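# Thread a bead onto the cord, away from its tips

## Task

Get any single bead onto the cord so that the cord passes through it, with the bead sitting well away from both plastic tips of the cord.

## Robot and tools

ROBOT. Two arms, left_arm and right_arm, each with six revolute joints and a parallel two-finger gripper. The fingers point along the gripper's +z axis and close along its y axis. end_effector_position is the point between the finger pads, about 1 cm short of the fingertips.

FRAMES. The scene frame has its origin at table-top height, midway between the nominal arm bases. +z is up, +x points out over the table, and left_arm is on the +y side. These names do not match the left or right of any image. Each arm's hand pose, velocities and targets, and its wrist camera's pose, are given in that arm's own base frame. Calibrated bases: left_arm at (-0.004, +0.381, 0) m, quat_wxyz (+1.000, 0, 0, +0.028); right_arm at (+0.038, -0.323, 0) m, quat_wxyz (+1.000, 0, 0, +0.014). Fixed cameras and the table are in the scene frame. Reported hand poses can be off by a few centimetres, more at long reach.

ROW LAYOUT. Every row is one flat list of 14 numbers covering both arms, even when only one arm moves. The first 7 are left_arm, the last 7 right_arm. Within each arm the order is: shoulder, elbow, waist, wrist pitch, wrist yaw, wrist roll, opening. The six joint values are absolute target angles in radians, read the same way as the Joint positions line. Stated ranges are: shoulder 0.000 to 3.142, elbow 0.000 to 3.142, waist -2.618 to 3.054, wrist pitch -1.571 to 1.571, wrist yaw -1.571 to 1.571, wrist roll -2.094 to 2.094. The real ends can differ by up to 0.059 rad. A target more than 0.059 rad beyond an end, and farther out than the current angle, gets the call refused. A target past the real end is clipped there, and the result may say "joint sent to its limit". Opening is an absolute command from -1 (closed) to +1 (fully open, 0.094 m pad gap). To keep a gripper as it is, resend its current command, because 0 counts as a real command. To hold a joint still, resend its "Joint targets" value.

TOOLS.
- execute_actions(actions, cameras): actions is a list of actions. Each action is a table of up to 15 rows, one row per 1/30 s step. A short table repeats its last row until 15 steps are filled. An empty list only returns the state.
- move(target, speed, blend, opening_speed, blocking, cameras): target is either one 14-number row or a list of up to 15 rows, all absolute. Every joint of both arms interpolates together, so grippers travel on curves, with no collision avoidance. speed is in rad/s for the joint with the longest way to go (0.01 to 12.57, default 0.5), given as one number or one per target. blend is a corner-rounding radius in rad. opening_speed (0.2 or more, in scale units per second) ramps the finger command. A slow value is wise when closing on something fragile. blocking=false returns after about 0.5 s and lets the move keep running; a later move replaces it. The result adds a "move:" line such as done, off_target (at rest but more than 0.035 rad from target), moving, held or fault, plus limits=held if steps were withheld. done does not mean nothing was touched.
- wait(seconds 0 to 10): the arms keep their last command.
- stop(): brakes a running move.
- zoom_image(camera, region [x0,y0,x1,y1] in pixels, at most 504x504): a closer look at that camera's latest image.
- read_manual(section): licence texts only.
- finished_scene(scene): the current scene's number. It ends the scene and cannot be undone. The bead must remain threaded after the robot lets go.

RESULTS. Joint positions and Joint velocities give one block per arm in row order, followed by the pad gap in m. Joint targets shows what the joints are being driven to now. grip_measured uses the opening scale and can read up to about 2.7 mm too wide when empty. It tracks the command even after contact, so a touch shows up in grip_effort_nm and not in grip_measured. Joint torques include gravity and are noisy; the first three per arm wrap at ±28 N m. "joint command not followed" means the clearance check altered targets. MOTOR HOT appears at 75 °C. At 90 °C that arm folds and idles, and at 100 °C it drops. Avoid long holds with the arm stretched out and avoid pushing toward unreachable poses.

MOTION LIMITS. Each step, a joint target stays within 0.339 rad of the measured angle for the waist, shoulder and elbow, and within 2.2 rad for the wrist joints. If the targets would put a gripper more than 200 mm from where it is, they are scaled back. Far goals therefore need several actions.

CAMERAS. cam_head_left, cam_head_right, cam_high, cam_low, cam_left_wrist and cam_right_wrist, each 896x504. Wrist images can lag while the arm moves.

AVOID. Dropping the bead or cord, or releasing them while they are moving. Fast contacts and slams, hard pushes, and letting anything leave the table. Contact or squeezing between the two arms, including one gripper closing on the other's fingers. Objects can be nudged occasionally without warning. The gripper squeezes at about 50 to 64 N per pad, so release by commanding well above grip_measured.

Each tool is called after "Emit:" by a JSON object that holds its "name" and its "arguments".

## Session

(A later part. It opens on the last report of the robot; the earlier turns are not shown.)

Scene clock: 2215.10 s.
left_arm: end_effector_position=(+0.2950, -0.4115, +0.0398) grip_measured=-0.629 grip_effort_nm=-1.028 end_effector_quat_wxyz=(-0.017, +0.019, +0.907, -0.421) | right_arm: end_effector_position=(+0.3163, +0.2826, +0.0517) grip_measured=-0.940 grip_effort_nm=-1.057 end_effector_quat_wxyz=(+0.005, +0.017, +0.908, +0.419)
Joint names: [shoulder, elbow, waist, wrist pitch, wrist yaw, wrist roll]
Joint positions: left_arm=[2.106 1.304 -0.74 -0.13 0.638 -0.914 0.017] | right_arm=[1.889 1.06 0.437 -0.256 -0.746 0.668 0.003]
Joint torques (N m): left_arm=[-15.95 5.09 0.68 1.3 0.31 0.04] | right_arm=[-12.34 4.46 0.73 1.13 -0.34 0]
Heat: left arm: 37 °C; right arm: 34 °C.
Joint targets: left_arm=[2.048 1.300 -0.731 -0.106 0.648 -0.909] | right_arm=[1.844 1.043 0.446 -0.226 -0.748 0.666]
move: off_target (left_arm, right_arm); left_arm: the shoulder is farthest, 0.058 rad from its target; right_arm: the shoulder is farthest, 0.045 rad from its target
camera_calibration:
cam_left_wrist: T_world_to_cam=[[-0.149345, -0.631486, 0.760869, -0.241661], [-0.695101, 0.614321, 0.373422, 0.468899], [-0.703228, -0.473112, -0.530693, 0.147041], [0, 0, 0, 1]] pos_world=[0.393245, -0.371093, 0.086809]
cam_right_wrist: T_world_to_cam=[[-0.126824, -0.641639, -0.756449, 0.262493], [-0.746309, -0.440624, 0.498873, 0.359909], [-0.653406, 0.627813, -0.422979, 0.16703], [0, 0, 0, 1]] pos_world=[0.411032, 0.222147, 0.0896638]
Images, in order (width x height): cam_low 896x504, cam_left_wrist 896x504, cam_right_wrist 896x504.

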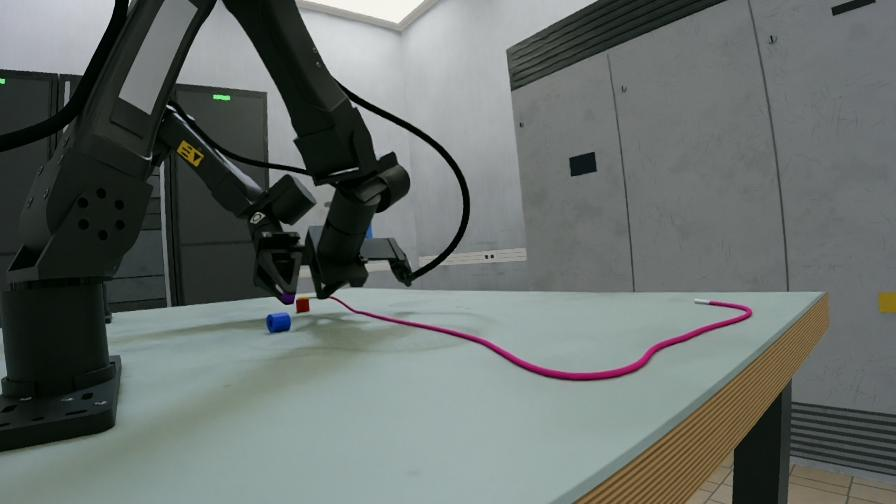

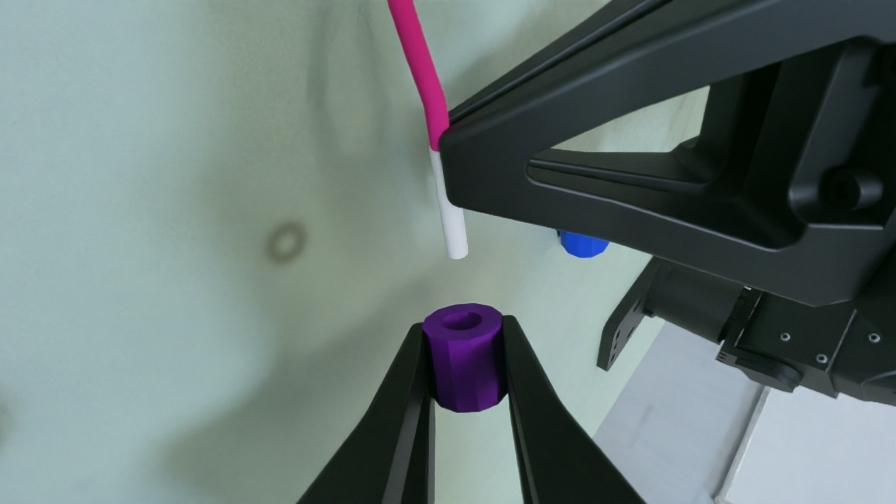

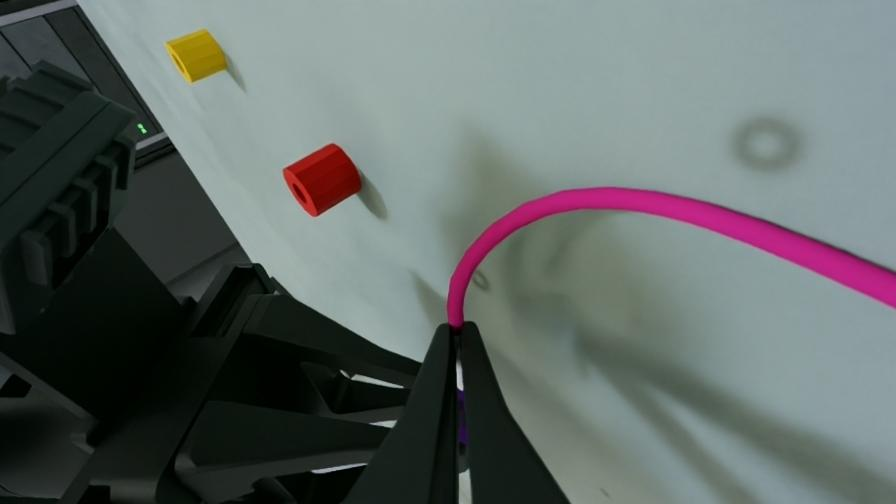

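Emit:
{"name": "move", "arguments": {"target": [2.048, 1.30, -0.731, -0.1055, 0.648, -0.909, -0.67, 1.803, 0.997, 0.472, -0.200, -0.731, 0.700, -0.97], "speed": 0.06, "cameras": ["cam_left_wrist", "cam_high", "cam_low"]}}

Emit:
{"name": "zoom_image", "arguments": {"camera": "cam_left_wrist", "region": [380, 200, 560, 420]}}

Emit:
{"name": "zoom_image", "arguments": {"camera": "cam_low", "region": [250, 260, 350, 320]}}

Emit:
{"name": "zoom_image", "arguments": {"camera": "cam_high", "region": [420, 210, 490, 270]}}

Scene clock: 2267.87 s.
left_arm: end_effector_position=(+0.2950, -0.4115, +0.0398) grip_measured=-0.629 grip_effort_nm=-1.023 end_effector_quat_wxyz=(-0.017, +0.019, +0.907, -0.421) | right_arm: end_effector_position=(+0.3038, +0.2865, +0.0556) grip_measured=-0.940 grip_effort_nm=-1.057 end_effector_quat_wxyz=(+0.005, +0.017, +0.907, +0.420)
Joint names: [shoulder, elbow, waist, wrist pitch, wrist yaw, wrist roll]
Joint positions: left_arm=[2.106 1.304 -0.74 -0.13 0.638 -0.914 0.017] | right_arm=[1.845 1.015 0.463 -0.23 -0.735 0.702 0.003]
Joint torques (N m): left_arm=[-15.97 5.09 0.7 1.3 0.31 0.04] | right_arm=[-11.81 4.42 0.72 1.18 -0.32 -0.01]
Heat: left arm: 38 °C; right arm: 37 °C.
Joint targets: left_arm=[2.048 1.300 -0.731 -0.106 0.648 -0.909] | right_arm=[1.803 0.997 0.472 -0.200 -0.731 0.700]
move: off_target (left_arm, right_arm); left_arm: the shoulder is farthest, 0.058 rad from its target; right_arm: the shoulder is farthest, 0.042 rad from its target
camera_calibration:
cam_left_wrist: T_world_to_cam=[[-0.149345, -0.631486, 0.760869, -0.241661], [-0.695101, 0.614321, 0.373422, 0.468899], [-0.703228, -0.473112, -0.530693, 0.147041], [0, 0, 0, 1]] pos_world=[0.393245, -0.371093, 0.086809]
Images, in order (width x height): cam_high 896x504, cam_low 896x504, cam_left_wrist 896x504.

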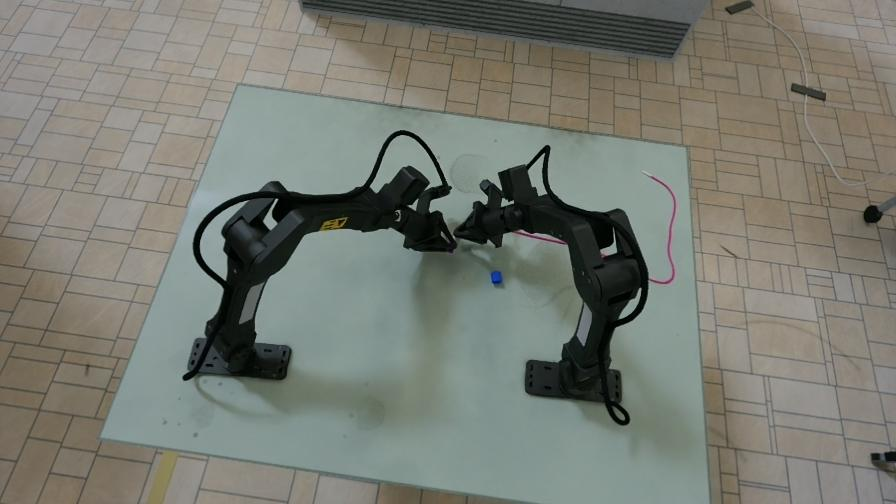

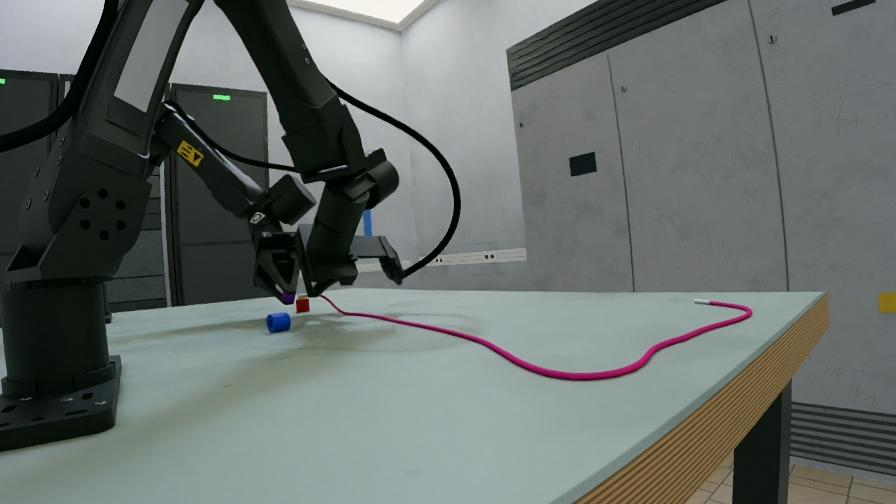

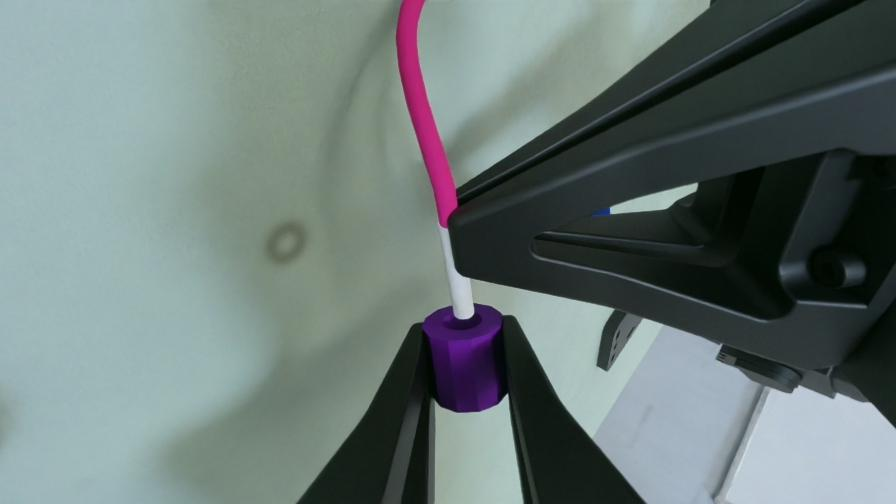

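Scaled by 2.291 from the camera's 896x504 image, which has a finer 1280x720 frame.

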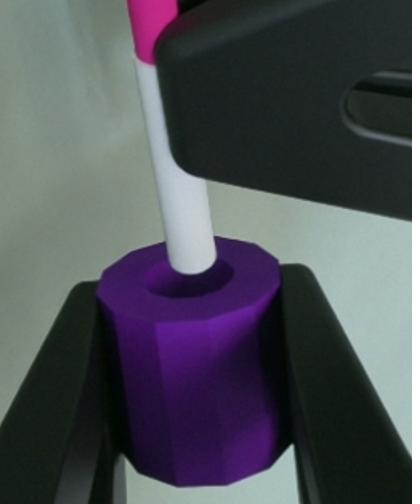

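Scaled by 5.040 from the camera's 896x504 image, which has a finer 1280x720 frame.

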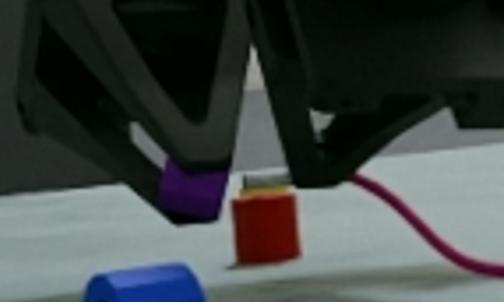

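Scaled by 7.200 from the camera's 896x504 image, which has a finer 1280x720 frame.

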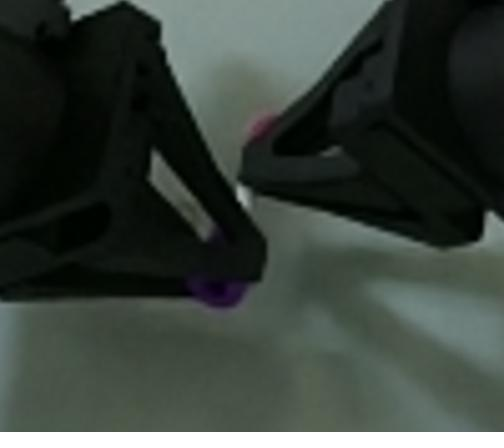

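Emit:
{"name": "move", "arguments": {"target": [2.048, 1.30, -0.731, -0.1055, 0.648, -0.909, -0.67, 1.765, 0.944, 0.4896, -0.171, -0.722, 0.721, -0.97], "speed": 0.05, "cameras": ["cam_left_wrist", "cam_low"]}}

Emit:
{"name": "zoom_image", "arguments": {"camera": "cam_left_wrist", "region": [380, 200, 560, 420]}}

Emit:
{"name": "zoom_image", "arguments": {"camera": "cam_low", "region": [250, 260, 350, 320]}}

Scene clock: 2309.60 s.
left_arm: end_effector_position=(+0.2950, -0.4115, +0.0398) grip_measured=-0.629 grip_effort_nm=-1.033 end_effector_quat_wxyz=(-0.017, +0.019, +0.907, -0.421) | right_arm: end_effector_position=(+0.2914, +0.2868, +0.0558) grip_measured=-0.940 grip_effort_nm=-1.048 end_effector_quat_wxyz=(+0.006, +0.018, +0.907, +0.420)
Joint names: [shoulder, elbow, waist, wrist pitch, wrist yaw, wrist roll]
Joint positions: left_arm=[2.106 1.304 -0.74 -0.13 0.638 -0.914 0.017] | right_arm=[1.806 0.962 0.481 -0.201 -0.726 0.723 0.003]
Joint torques (N m): left_arm=[-15.95 5.11 0.68 1.3 0.31 0.04] | right_arm=[-11.36 4.44 0.75 1.16 -0.27 0]
Heat: left arm: 39 °C; right arm: 36 °C.
Joint targets: left_arm=[2.048 1.300 -0.731 -0.106 0.648 -0.909] | right_arm=[1.765 0.944 0.490 -0.171 -0.722 0.721]
move: off_target (left_arm, right_arm); left_arm: the shoulder is farthest, 0.058 rad from its target; right_arm: the shoulder is farthest, 0.041 rad from its target
camera_calibration:
cam_left_wrist: T_world_to_cam=[[-0.149345, -0.631486, 0.760869, -0.241661], [-0.695101, 0.614321, 0.373422, 0.468899], [-0.703228, -0.473112, -0.530693, 0.147041], [0, 0, 0, 1]] pos_world=[0.393245, -0.371093, 0.086809]
Images, in order (width x height): cam_low 896x504, cam_left_wrist 896x504.

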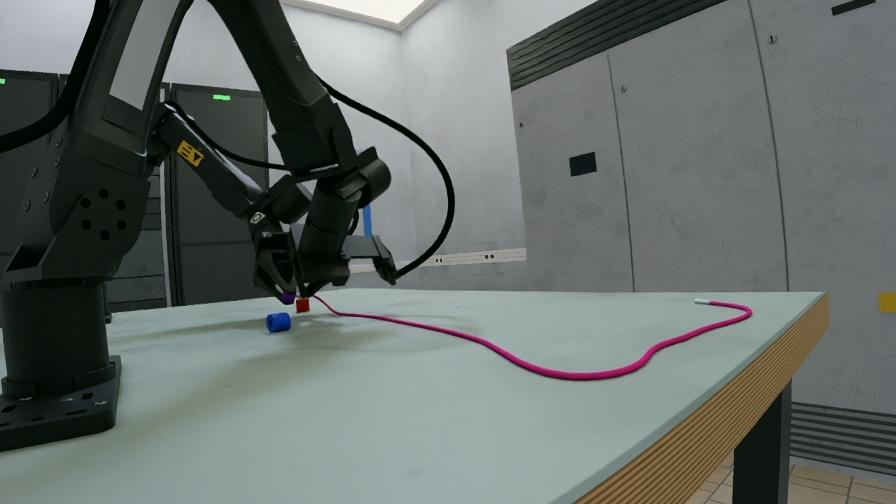

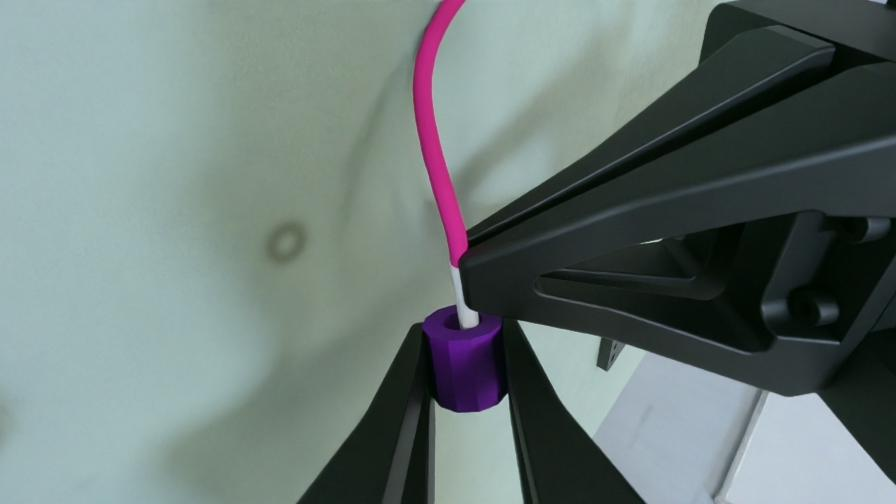

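Scaled by 2.291 from the camera's 896x504 image, which has a finer 1280x720 frame.

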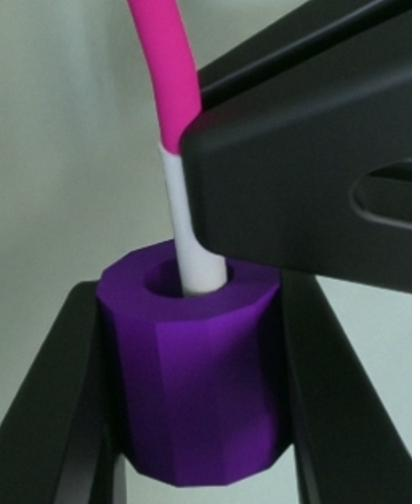

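Scaled by 5.040 from the camera's 896x504 image, which has a finer 1280x720 frame.

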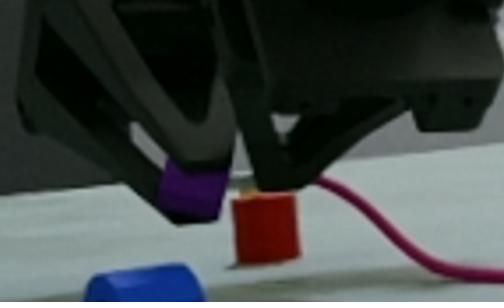

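Emit:
{"name": "move", "arguments": {"target": [2.048, 1.30, -0.731, -0.1055, 0.648, -0.909, -0.67, 1.753, 0.927, 0.4952, -0.162, -0.719, 0.728, -0.97], "speed": 0.04, "cameras": ["cam_left_wrist", "cam_right_wrist"]}}

Emit:
{"name": "zoom_image", "arguments": {"camera": "cam_left_wrist", "region": [380, 200, 560, 420]}}

Scene clock: 2348.63 s.
left_arm: end_effector_position=(+0.2947, -0.4117, +0.0401) grip_measured=-0.629 grip_effort_nm=-1.028 end_effector_quat_wxyz=(-0.018, +0.020, +0.906, -0.422) | right_arm: end_effector_position=(+0.2883, +0.2869, +0.0562) grip_measured=-0.940 grip_effort_nm=-1.057 end_effector_quat_wxyz=(+0.007, +0.017, +0.907, +0.421)
Joint names: [shoulder, elbow, waist, wrist pitch, wrist yaw, wrist roll]
Joint positions: left_arm=[2.106 1.304 -0.74 -0.13 0.64 -0.914 0.017] | right_arm=[1.794 0.945 0.486 -0.189 -0.723 0.73 0.003]
Joint torques (N m): left_arm=[-15.94 5.12 0.69 1.3 0.29 0.04] | right_arm=[-11.19 4.42 0.73 1.19 -0.29 -0.02]
Heat: left arm: 40 °C; right arm: 37 °C.
Joint targets: left_arm=[2.048 1.300 -0.731 -0.106 0.648 -0.909] | right_arm=[1.753 0.927 0.495 -0.162 -0.719 0.728]
move: off_target (left_arm, right_arm); left_arm: the shoulder is farthest, 0.058 rad from its target; right_arm: the shoulder is farthest, 0.041 rad from its target
camera_calibration:
cam_left_wrist: T_world_to_cam=[[-0.149522, -0.630062, 0.762014, -0.241457], [-0.693943, 0.615856, 0.373048, 0.469055], [-0.704334, -0.473015, -0.529311, 0.147162], [0, 0, 0, 1]] pos_world=[0.393046, -0.371393, 0.0869085]
cam_right_wrist: T_world_to_cam=[[-0.126, -0.638506, -0.759232, 0.264113], [-0.749237, -0.440372, 0.494689, 0.339662], [-0.650206, 0.631176, -0.422905, 0.146037], [0, 0, 0, 1]] pos_world=[0.38272, 0.22604, 0.0942554]
Images, in order (width x height): cam_left_wrist 896x504, cam_right_wrist 896x504.

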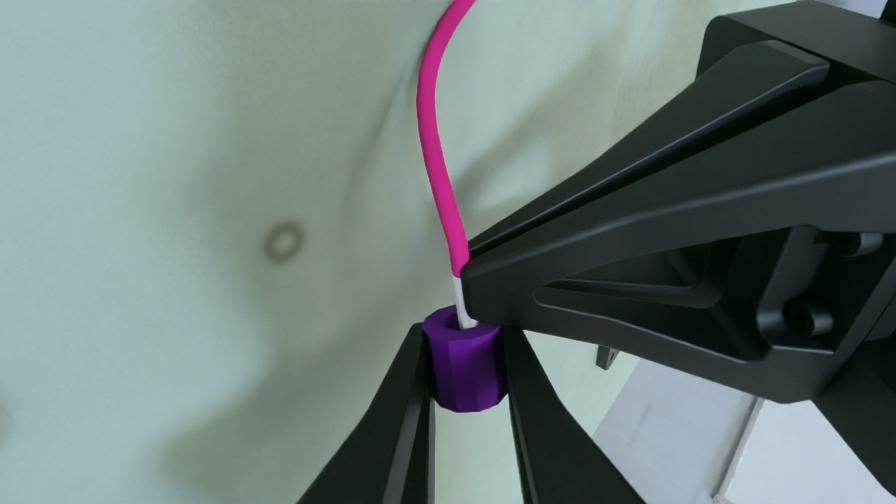

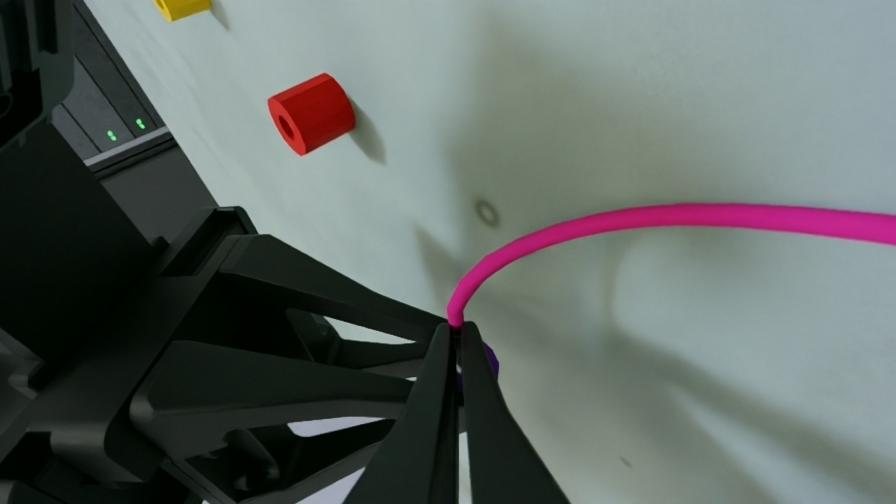

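Scaled by 2.291 from the camera's 896x504 image, which has a finer 1280x720 frame.

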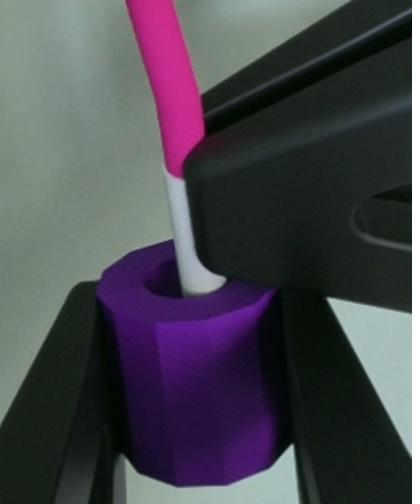

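Emit:
{"name": "move", "arguments": {"target": [2.048, 1.30, -0.731, -0.1055, 0.648, -0.909, -0.67, 1.753, 0.927, 0.4952, -0.162, -0.719, 0.728, -0.84], "speed": 0.04, "opening_speed": 0.2, "cameras": ["cam_left_wrist"]}}

Emit:
{"name": "zoom_image", "arguments": {"camera": "cam_left_wrist", "region": [380, 200, 560, 420]}}

Scene clock: 2359.63 s.
left_arm: end_effector_position=(+0.2946, -0.4118, +0.0401) grip_measured=-0.629 grip_effort_nm=-1.028 end_effector_quat_wxyz=(-0.018, +0.020, +0.906, -0.422) | right_arm: end_effector_position=(+0.2887, +0.2868, +0.0561) grip_measured=-0.843 grip_effort_nm=0.139 end_effector_quat_wxyz=(+0.008, +0.018, +0.907, +0.420)
Joint names: [shoulder, elbow, waist, wrist pitch, wrist yaw, wrist roll]
Joint positions: left_arm=[2.106 1.304 -0.74 -0.13 0.641 -0.914 0.017] | right_arm=[1.794 0.945 0.486 -0.188 -0.721 0.731 0.007]
Joint torques (N m): left_arm=[-15.98 5.11 0.7 1.29 0.28 0.04] | right_arm=[-11.18 4.44 0.79 1.16 -0.29 -0.02]
Heat: left arm: 40 °C; right arm: 36 °C.
Joint targets: left_arm=[2.048 1.300 -0.731 -0.106 0.648 -0.909] | right_arm=[1.753 0.927 0.495 -0.162 -0.719 0.728]
move: off_target (left_arm, right_arm); left_arm: the shoulder is farthest, 0.058 rad from its target; right_arm: the shoulder is farthest, 0.041 rad from its target
camera_calibration:
cam_left_wrist: T_world_to_cam=[[-0.14951, -0.629644, 0.762361, -0.241352], [-0.693468, 0.616375, 0.373074, 0.46899], [-0.704804, -0.472895, -0.528792, 0.147276], [0, 0, 0, 1]] pos_world=[0.392946, -0.371393, 0.0869083]
Images, in order (width x height): cam_left_wrist 896x504.

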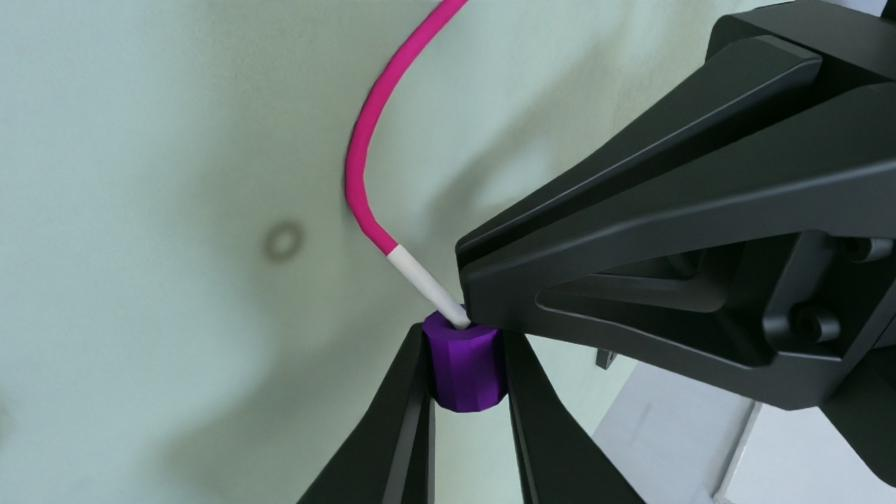

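Scaled by 2.291 from the camera's 896x504 image, which has a finer 1280x720 frame.

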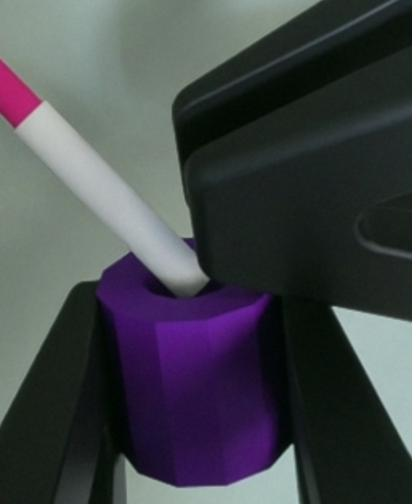

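Emit:
{"name": "move", "arguments": {"target": [1.842, 1.10, -0.854, -0.058, 0.563, -0.998, -0.67, 1.753, 0.927, 0.4952, -0.162, -0.719, 0.728, -0.6], "speed": 0.1, "opening_speed": 0.5, "cameras": ["cam_left_wrist", "cam_right_wrist", "cam_low"]}}

Scene clock: 2490.57 s.
left_arm: end_effector_position=(+0.2346, -0.4078, +0.0697) grip_measured=-0.629 grip_effort_nm=-1.028 end_effector_quat_wxyz=(-0.012, +0.025, +0.906, -0.422) | right_arm: end_effector_position=(+0.2888, +0.2867, +0.0560) grip_measured=-0.603 grip_effort_nm=0.134 end_effector_quat_wxyz=(+0.008, +0.018, +0.907, +0.420)
Joint names: [shoulder, elbow, waist, wrist pitch, wrist yaw, wrist roll]
Joint positions: left_arm=[1.891 1.105 -0.845 -0.084 0.569 -1.002 0.017] | right_arm=[1.794 0.945 0.486 -0.188 -0.72 0.731 0.019]
Joint torques (N m): left_arm=[-13.37 5.15 -0.69 1.37 0.15 0.04] | right_arm=[-11.26 4.44 0.76 1.15 -0.31 -0.02]
Heat: left arm: 41 °C; right arm: 35 °C.
Joint targets: left_arm=[1.842 1.100 -0.854 -0.058 0.563 -0.998] | right_arm=[1.753 0.927 0.495 -0.162 -0.719 0.728]
move: off_target (left_arm, right_arm); left_arm: the shoulder is farthest, 0.049 rad from its target; right_arm: the shoulder is farthest, 0.041 rad from its target
camera_calibration:
cam_left_wrist: T_world_to_cam=[[-0.164847, -0.628768, 0.759918, -0.266299], [-0.696868, 0.619486, 0.361403, 0.41681], [-0.697997, -0.469986, -0.540289, 0.122881], [0, 0, 0, 1]] pos_world=[0.332334, -0.367896, 0.118121]
cam_right_wrist: T_world_to_cam=[[-0.126173, -0.639207, -0.758614, 0.264128], [-0.750923, -0.438165, 0.494091, 0.33995], [-0.648224, 0.632001, -0.424711, 0.145643], [0, 0, 0, 1]] pos_world=[0.383011, 0.22574, 0.0942605]
Images, in order (width x height): cam_low 896x504, cam_left_wrist 896x504, cam_right_wrist 896x504.

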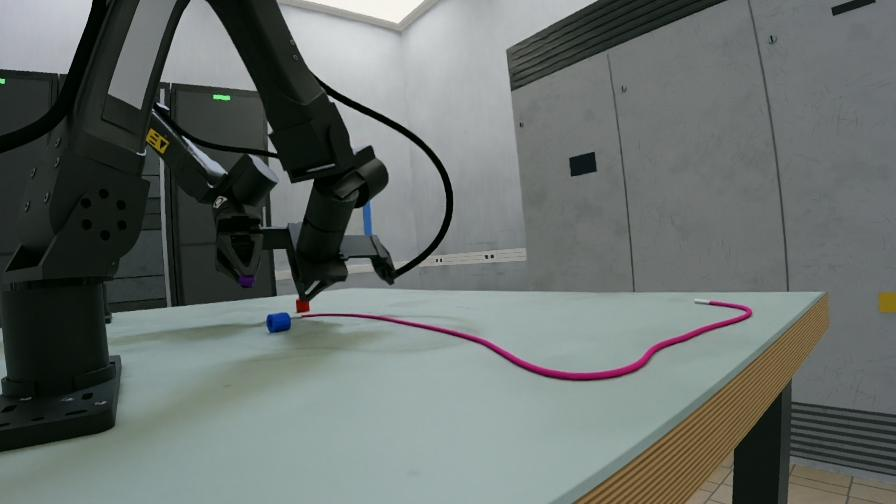

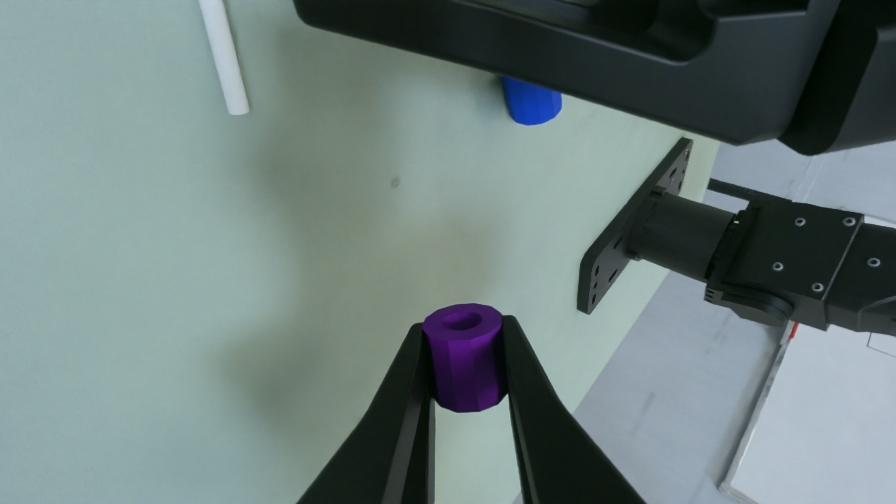

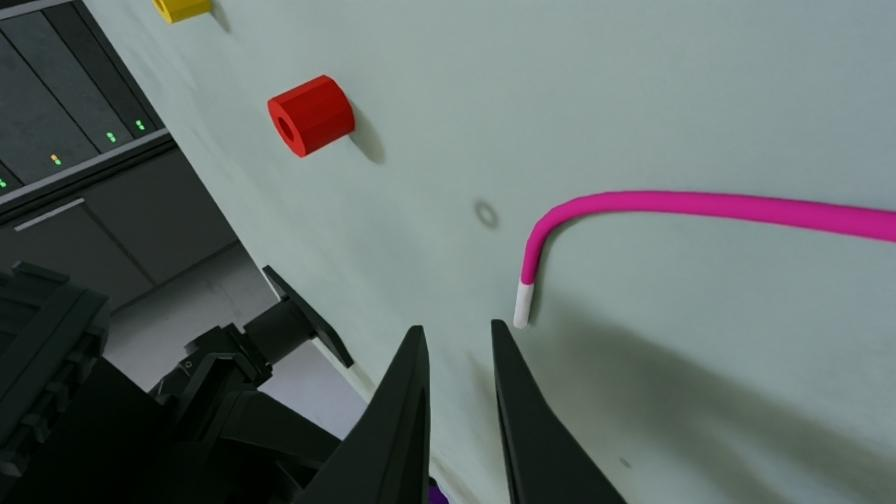

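Emit:
{"name": "move", "arguments": {"target": [[1.512, 0.838, -0.522, -0.365, 0.761, -0.67, -0.67, 1.753, 0.927, 0.4952, -0.162, -0.719, 0.728, -0.55], [1.512, 0.838, -0.522, -0.365, 0.761, -0.67, -0.67, 2.144, 1.774, 0.826, -1.19, 0.015, 0.98, -0.55]], "speed": 0.45, "cameras": ["cam_right_wrist", "cam_high"]}}

Scene clock: 2544.63 s.
left_arm: end_effector_position=(+0.2298, -0.2720, +0.0931) grip_measured=-0.629 grip_effort_nm=-1.028 end_effector_quat_wxyz=(-0.011, +0.018, +0.907, -0.421) | right_arm: end_effector_position=(+0.2780, +0.3021, +0.0579) grip_measured=-0.553 grip_effort_nm=0.134 end_effector_quat_wxyz=(+0.002, +0.075, +0.997, +0.006)
Joint names: [shoulder, elbow, waist, wrist pitch, wrist yaw, wrist roll]
Joint positions: left_arm=[1.546 0.842 -0.526 -0.368 0.745 -0.685 0.017] | right_arm=[2.122 1.734 0.822 -1.171 -0.005 0.972 0.021]
Joint torques (N m): left_arm=[-8.65 5.16 0.31 0.95 0.41 0.13] | right_arm=[-9.36 9.07 0.31 -0.17 0.19 0.06]
Heat: left arm: 36 °C; right arm: 36 °C.
Joint targets: left_arm=[1.512 0.838 -0.522 -0.365 0.761 -0.670] | right_arm=[2.144 1.774 0.826 -1.190 0.015 0.980]
move: off_target (right_arm); right_arm: the elbow is farthest, 0.040 rad from its target
camera_calibration:
cam_right_wrist: T_world_to_cam=[[-0.247877, -0.968707, -0.0127692, 0.364264], [-0.716494, 0.174436, 0.675432, 0.132537], [-0.652068, 0.176573, -0.737312, 0.286465], [0, 0, 0, 1]] pos_world=[0.372049, 0.279164, 0.126346]
Images, in order (width x height): cam_high 896x504, cam_right_wrist 896x504.

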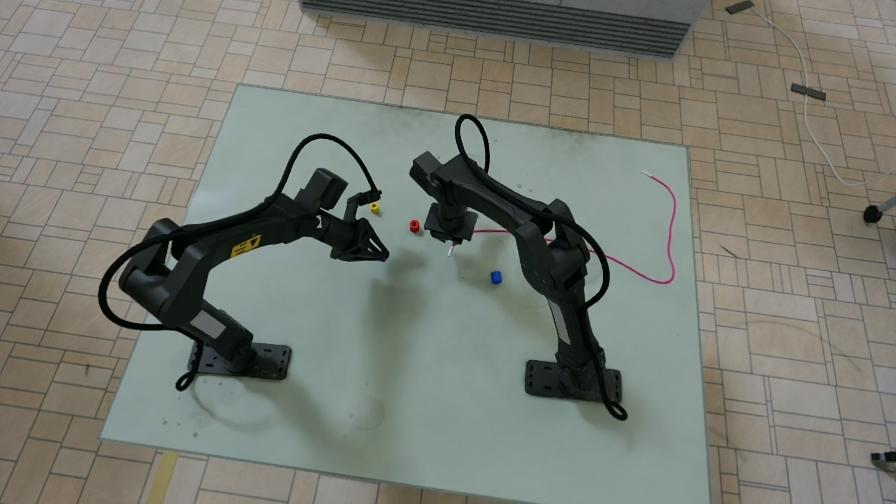

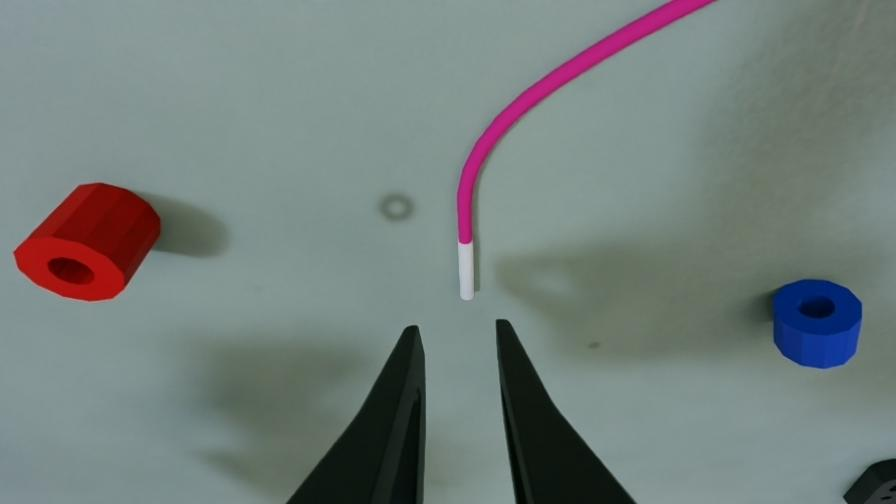

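Emit:
{"name": "move", "arguments": {"target": [1.512, 0.838, -0.522, -0.365, 0.761, -0.67, -0.67, 2.202, 1.673, 0.795, -1.053, 0.015, 0.95, -0.55], "speed": 0.12, "cameras": ["cam_right_wrist"]}}

Emit:
{"name": "zoom_image", "arguments": {"camera": "cam_right_wrist", "region": [380, 230, 560, 430]}}

Scene clock: 2568.27 s.
left_arm: end_effector_position=(+0.2298, -0.2720, +0.0931) grip_measured=-0.629 grip_effort_nm=-1.023 end_effector_quat_wxyz=(-0.011, +0.018, +0.907, -0.421) | right_arm: end_effector_position=(+0.2876, +0.3004, +0.0241) grip_measured=-0.553 grip_effort_nm=0.129 end_effector_quat_wxyz=(-0.001, +0.075, +0.997, +0.002)
Joint names: [shoulder, elbow, waist, wrist pitch, wrist yaw, wrist roll]
Joint positions: left_arm=[1.546 0.842 -0.526 -0.368 0.745 -0.685 0.017] | right_arm=[2.181 1.692 0.803 -1.08 -0.004 0.953 0.021]
Joint torques (N m): left_arm=[-8.65 5.16 0.32 0.95 0.41 0.13] | right_arm=[-9.7 4.41 -0.72 0.27 0.14 0]
Heat: left arm: 35 °C; right arm: 38 °C.
Joint targets: left_arm=[1.512 0.838 -0.522 -0.365 0.761 -0.670] | right_arm=[2.202 1.673 0.795 -1.053 0.015 0.950]
move: done
camera_calibration:
cam_right_wrist: T_world_to_cam=[[-0.24756, -0.968869, -0.00273182, 0.36427], [-0.712454, 0.18013, 0.678205, 0.159548], [-0.6566, 0.169843, -0.734868, 0.271427], [0, 0, 0, 1]] pos_world=[0.382068, 0.278091, 0.0922522]
Images, in order (width x height): cam_right_wrist 896x504.

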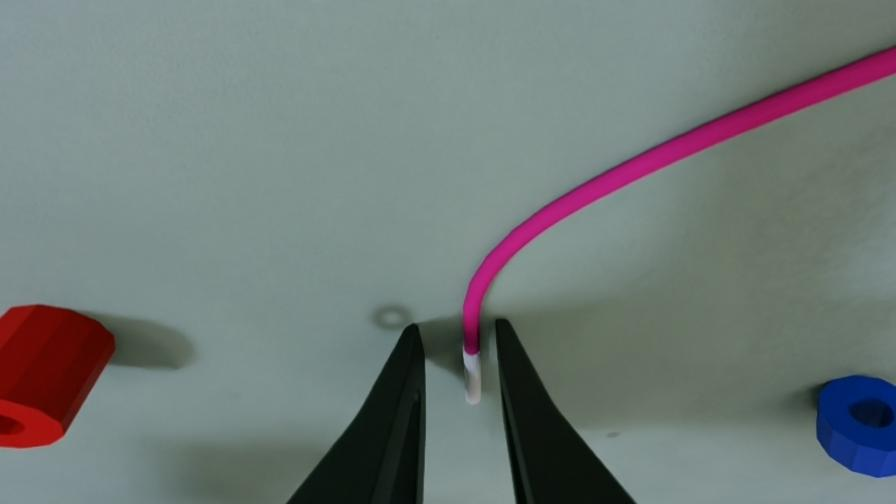

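Scaled by 2.520 from the camera's 896x504 image, which has a finer 1280x720 frame.

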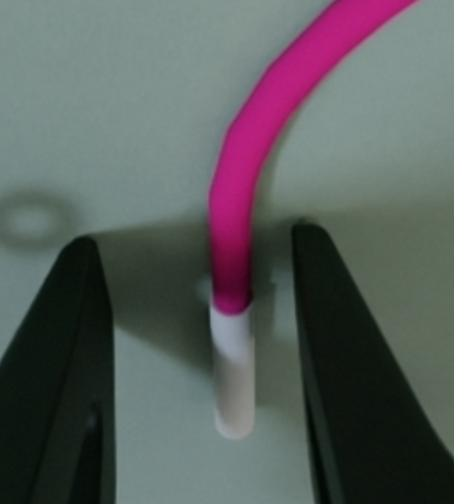

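Emit:
{"name": "move", "arguments": {"target": [1.512, 0.838, -0.522, -0.365, 0.761, -0.67, -0.67, 2.204, 1.673, 0.795, -1.053, 0.015, 0.95, -0.97], "speed": 0.1, "opening_speed": 0.4, "cameras": ["cam_right_wrist"]}}

Emit:
{"name": "zoom_image", "arguments": {"camera": "cam_right_wrist", "region": [380, 230, 560, 430]}}

Scene clock: 2576.90 s.
left_arm: end_effector_position=(+0.2298, -0.2720, +0.0931) grip_measured=-0.629 grip_effort_nm=-1.033 end_effector_quat_wxyz=(-0.011, +0.018, +0.907, -0.421) | right_arm: end_effector_position=(+0.2891, +0.3020, +0.0241) grip_measured=-0.933 grip_effort_nm=-1.013 end_effector_quat_wxyz=(+0.002, +0.074, +0.997, +0.005)
Joint names: [shoulder, elbow, waist, wrist pitch, wrist yaw, wrist roll]
Joint positions: left_arm=[1.546 0.842 -0.526 -0.368 0.745 -0.685 0.017] | right_arm=[2.181 1.692 0.803 -1.071 -0.004 0.951 0.003]
Joint torques (N m): left_arm=[-8.62 5.16 0.29 0.95 0.41 0.13] | right_arm=[-9.66 4.49 -0.79 0.2 0.17 0]
Heat: left arm: 35 °C; right arm: 36 °C.
Joint targets: left_arm=[1.512 0.838 -0.522 -0.365 0.761 -0.670] | right_arm=[2.204 1.673 0.795 -1.053 0.015 0.950]
move: done
camera_calibration:
cam_right_wrist: T_world_to_cam=[[-0.246418, -0.969109, -0.0102801, 0.366013], [-0.716812, 0.175106, 0.674921, 0.163214], [-0.652272, 0.173682, -0.737819, 0.269772], [0, 0, 0, 1]] pos_world=[0.383151, 0.279273, 0.0926493]
Images, in order (width x height): cam_right_wrist 896x504.

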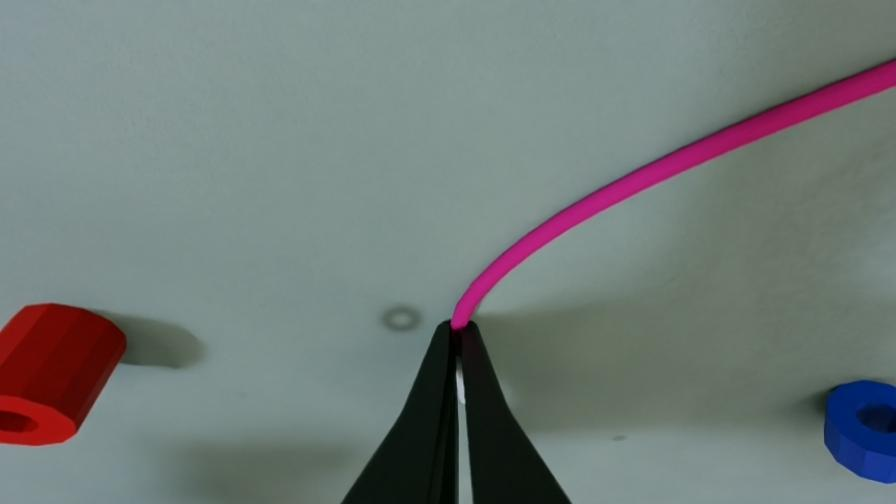

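Scaled by 2.520 from the camera's 896x504 image, which has a finer 1280x720 frame.

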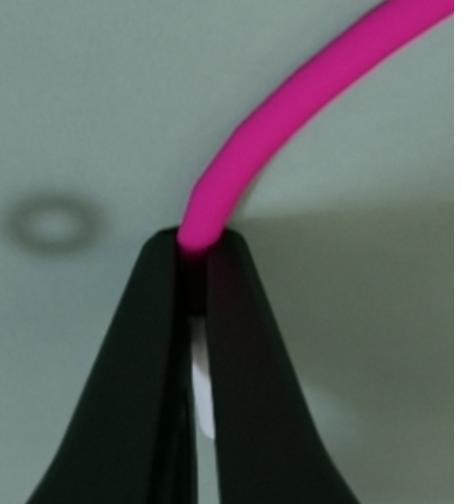

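Emit:
{"name": "move", "arguments": {"target": [[1.512, 0.838, -0.522, -0.365, 0.761, -0.67, -0.67, 2.125, 1.673, 0.795, -1.053, 0.0, 0.95, -0.97], [1.512, 0.838, -0.522, -0.365, 0.761, -0.67, -0.67, 1.985, 1.534, 0.712, -0.93, -0.215, 0.895, -0.97], [1.512, 0.838, -0.522, -0.365, 0.761, -0.67, -0.67, 1.877, 1.058, 0.440, -0.195, -0.745, 0.68, -0.97]], "speed": 0.3, "cameras": ["cam_right_wrist", "cam_high"]}}

Scene clock: 2630.67 s.
left_arm: end_effector_position=(+0.2298, -0.2720, +0.0931) grip_measured=-0.629 grip_effort_nm=-1.028 end_effector_quat_wxyz=(-0.011, +0.018, +0.907, -0.421) | right_arm: end_effector_position=(+0.3227, +0.2870, +0.0439) grip_measured=-0.936 grip_effort_nm=-1.053 end_effector_quat_wxyz=(+0.007, +0.024, +0.909, +0.415)
Joint names: [shoulder, elbow, waist, wrist pitch, wrist yaw, wrist roll]
Joint positions: left_arm=[1.546 0.842 -0.526 -0.368 0.745 -0.685 0.017] | right_arm=[1.923 1.075 0.446 -0.225 -0.73 0.693 0.003]
Joint torques (N m): left_arm=[-8.66 5.16 0.34 0.95 0.41 0.13] | right_arm=[-12.78 4.52 -0.57 1.15 -0.5 -0.12]
Heat: left arm: 34 °C; right arm: 36 °C.
Joint targets: left_arm=[1.512 0.838 -0.522 -0.365 0.761 -0.670] | right_arm=[1.877 1.058 0.440 -0.195 -0.745 0.680]
move: off_target (right_arm); right_arm: the shoulder is farthest, 0.046 rad from its target
camera_calibration:
cam_right_wrist: T_world_to_cam=[[-0.138438, -0.645585, -0.751036, 0.264864], [-0.751935, -0.425013, 0.503942, 0.367696], [-0.644538, 0.634495, -0.4266, 0.160481], [0, 0, 0, 1]] pos_world=[0.416587, 0.225444, 0.0820863]
Images, in order (width x height): cam_high 896x504, cam_right_wrist 896x504.

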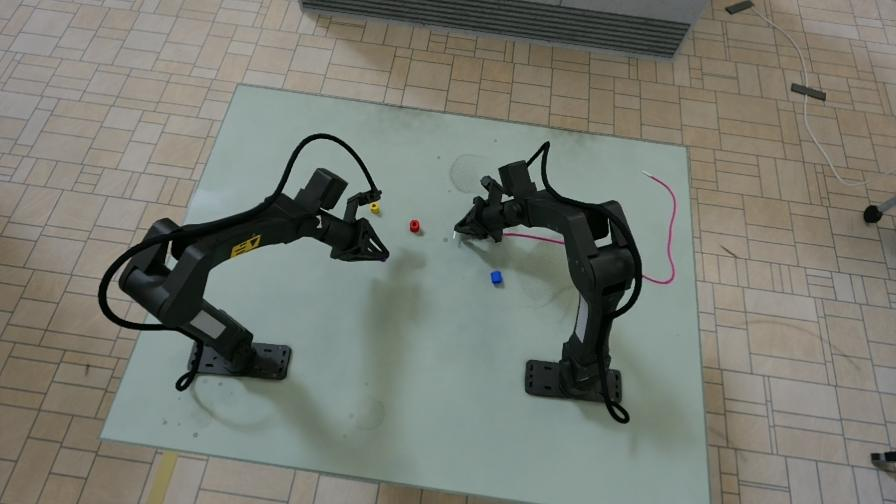

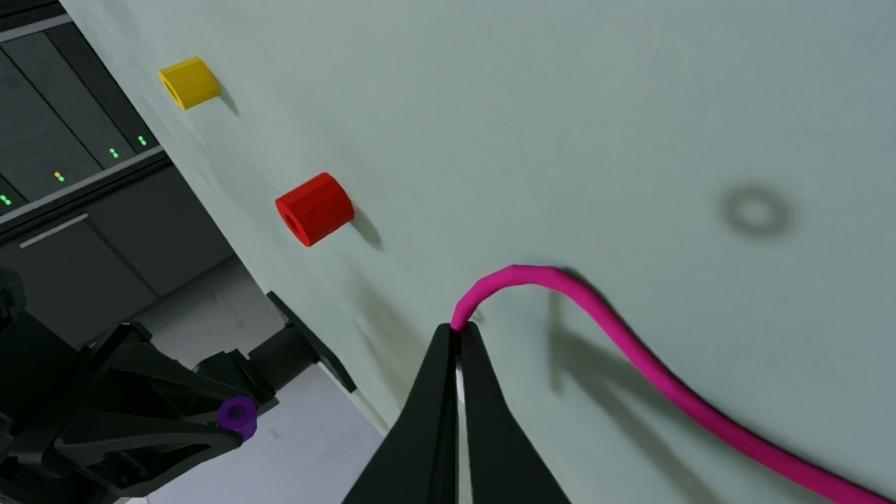

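Emit:
{"name": "move", "arguments": {"target": [2.127, 1.288, -0.745, -0.052, 0.630, -0.898, -0.67, 1.877, 1.058, 0.440, -0.195, -0.745, 0.68, -0.97], "speed": 0.25, "cameras": ["cam_left_wrist", "cam_low"]}}

Emit:
{"name": "zoom_image", "arguments": {"camera": "cam_left_wrist", "region": [360, 120, 580, 420]}}

Scene clock: 2646.90 s.
left_arm: end_effector_position=(+0.2920, -0.4068, +0.0289) grip_measured=-0.629 grip_effort_nm=-1.028 end_effector_quat_wxyz=(-0.012, +0.023, +0.907, -0.420) | right_arm: end_effector_position=(+0.3228, +0.2872, +0.0441) grip_measured=-0.936 grip_effort_nm=-1.062 end_effector_quat_wxyz=(+0.008, +0.024, +0.909, +0.416)
Joint names: [shoulder, elbow, waist, wrist pitch, wrist yaw, wrist roll]
Joint positions: left_arm=[2.109 1.258 -0.738 -0.078 0.633 -0.903 0.017] | right_arm=[1.923 1.075 0.446 -0.224 -0.731 0.692 0.003]
Joint torques (N m): left_arm=[-9.17 7.68 -0.55 1.36 0.2 0.01] | right_arm=[-12.72 4.42 -0.53 1.14 -0.48 -0.12]
Heat: left arm: 34 °C; right arm: 36 °C.
Joint targets: left_arm=[2.127 1.288 -0.745 -0.052 0.630 -0.898] | right_arm=[1.877 1.058 0.440 -0.195 -0.745 0.680]
move: off_target (right_arm); right_arm: the shoulder is farthest, 0.046 rad from its target
camera_calibration:
cam_left_wrist: T_world_to_cam=[[-0.161128, -0.631762, 0.758231, -0.22748], [-0.698159, 0.615985, 0.36488, 0.469862], [-0.697576, -0.470573, -0.540322, 0.140989], [0, 0, 0, 1]] pos_world=[0.389735, -0.366796, 0.0772187]
Images, in order (width x height): cam_low 896x504, cam_left_wrist 896x504.

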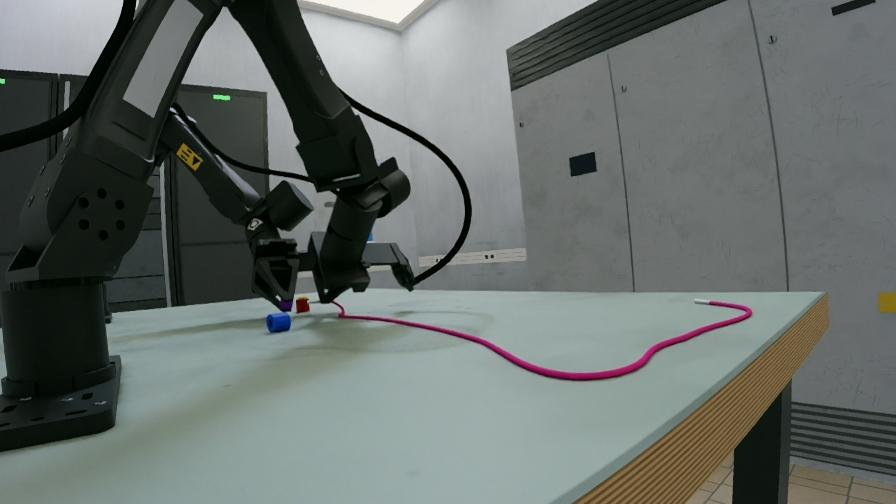

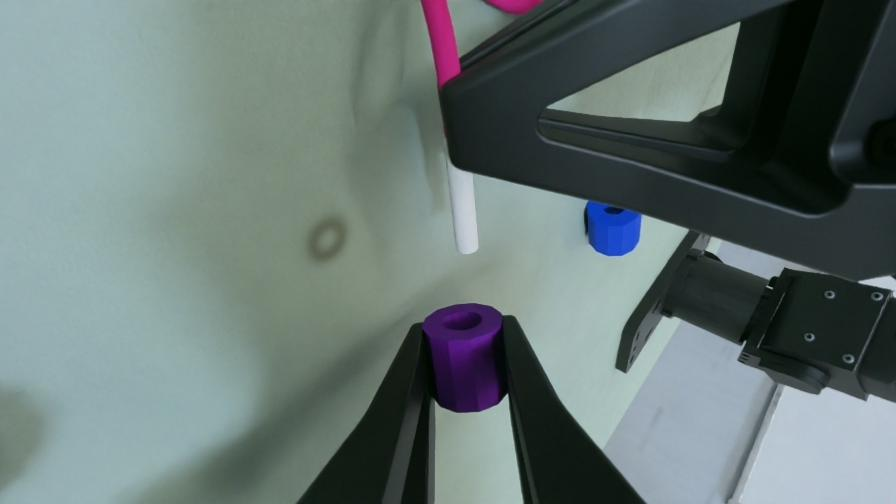

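Scaled by 1.680 from the camera's 896x504 image, which has a finer 1280x720 frame.

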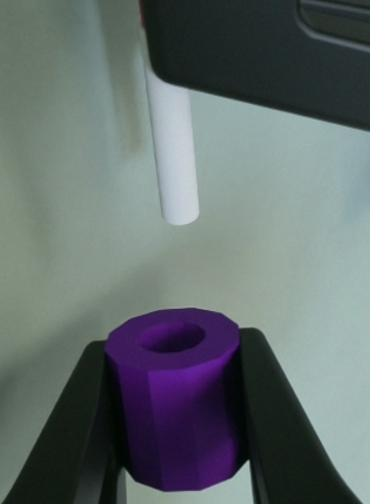

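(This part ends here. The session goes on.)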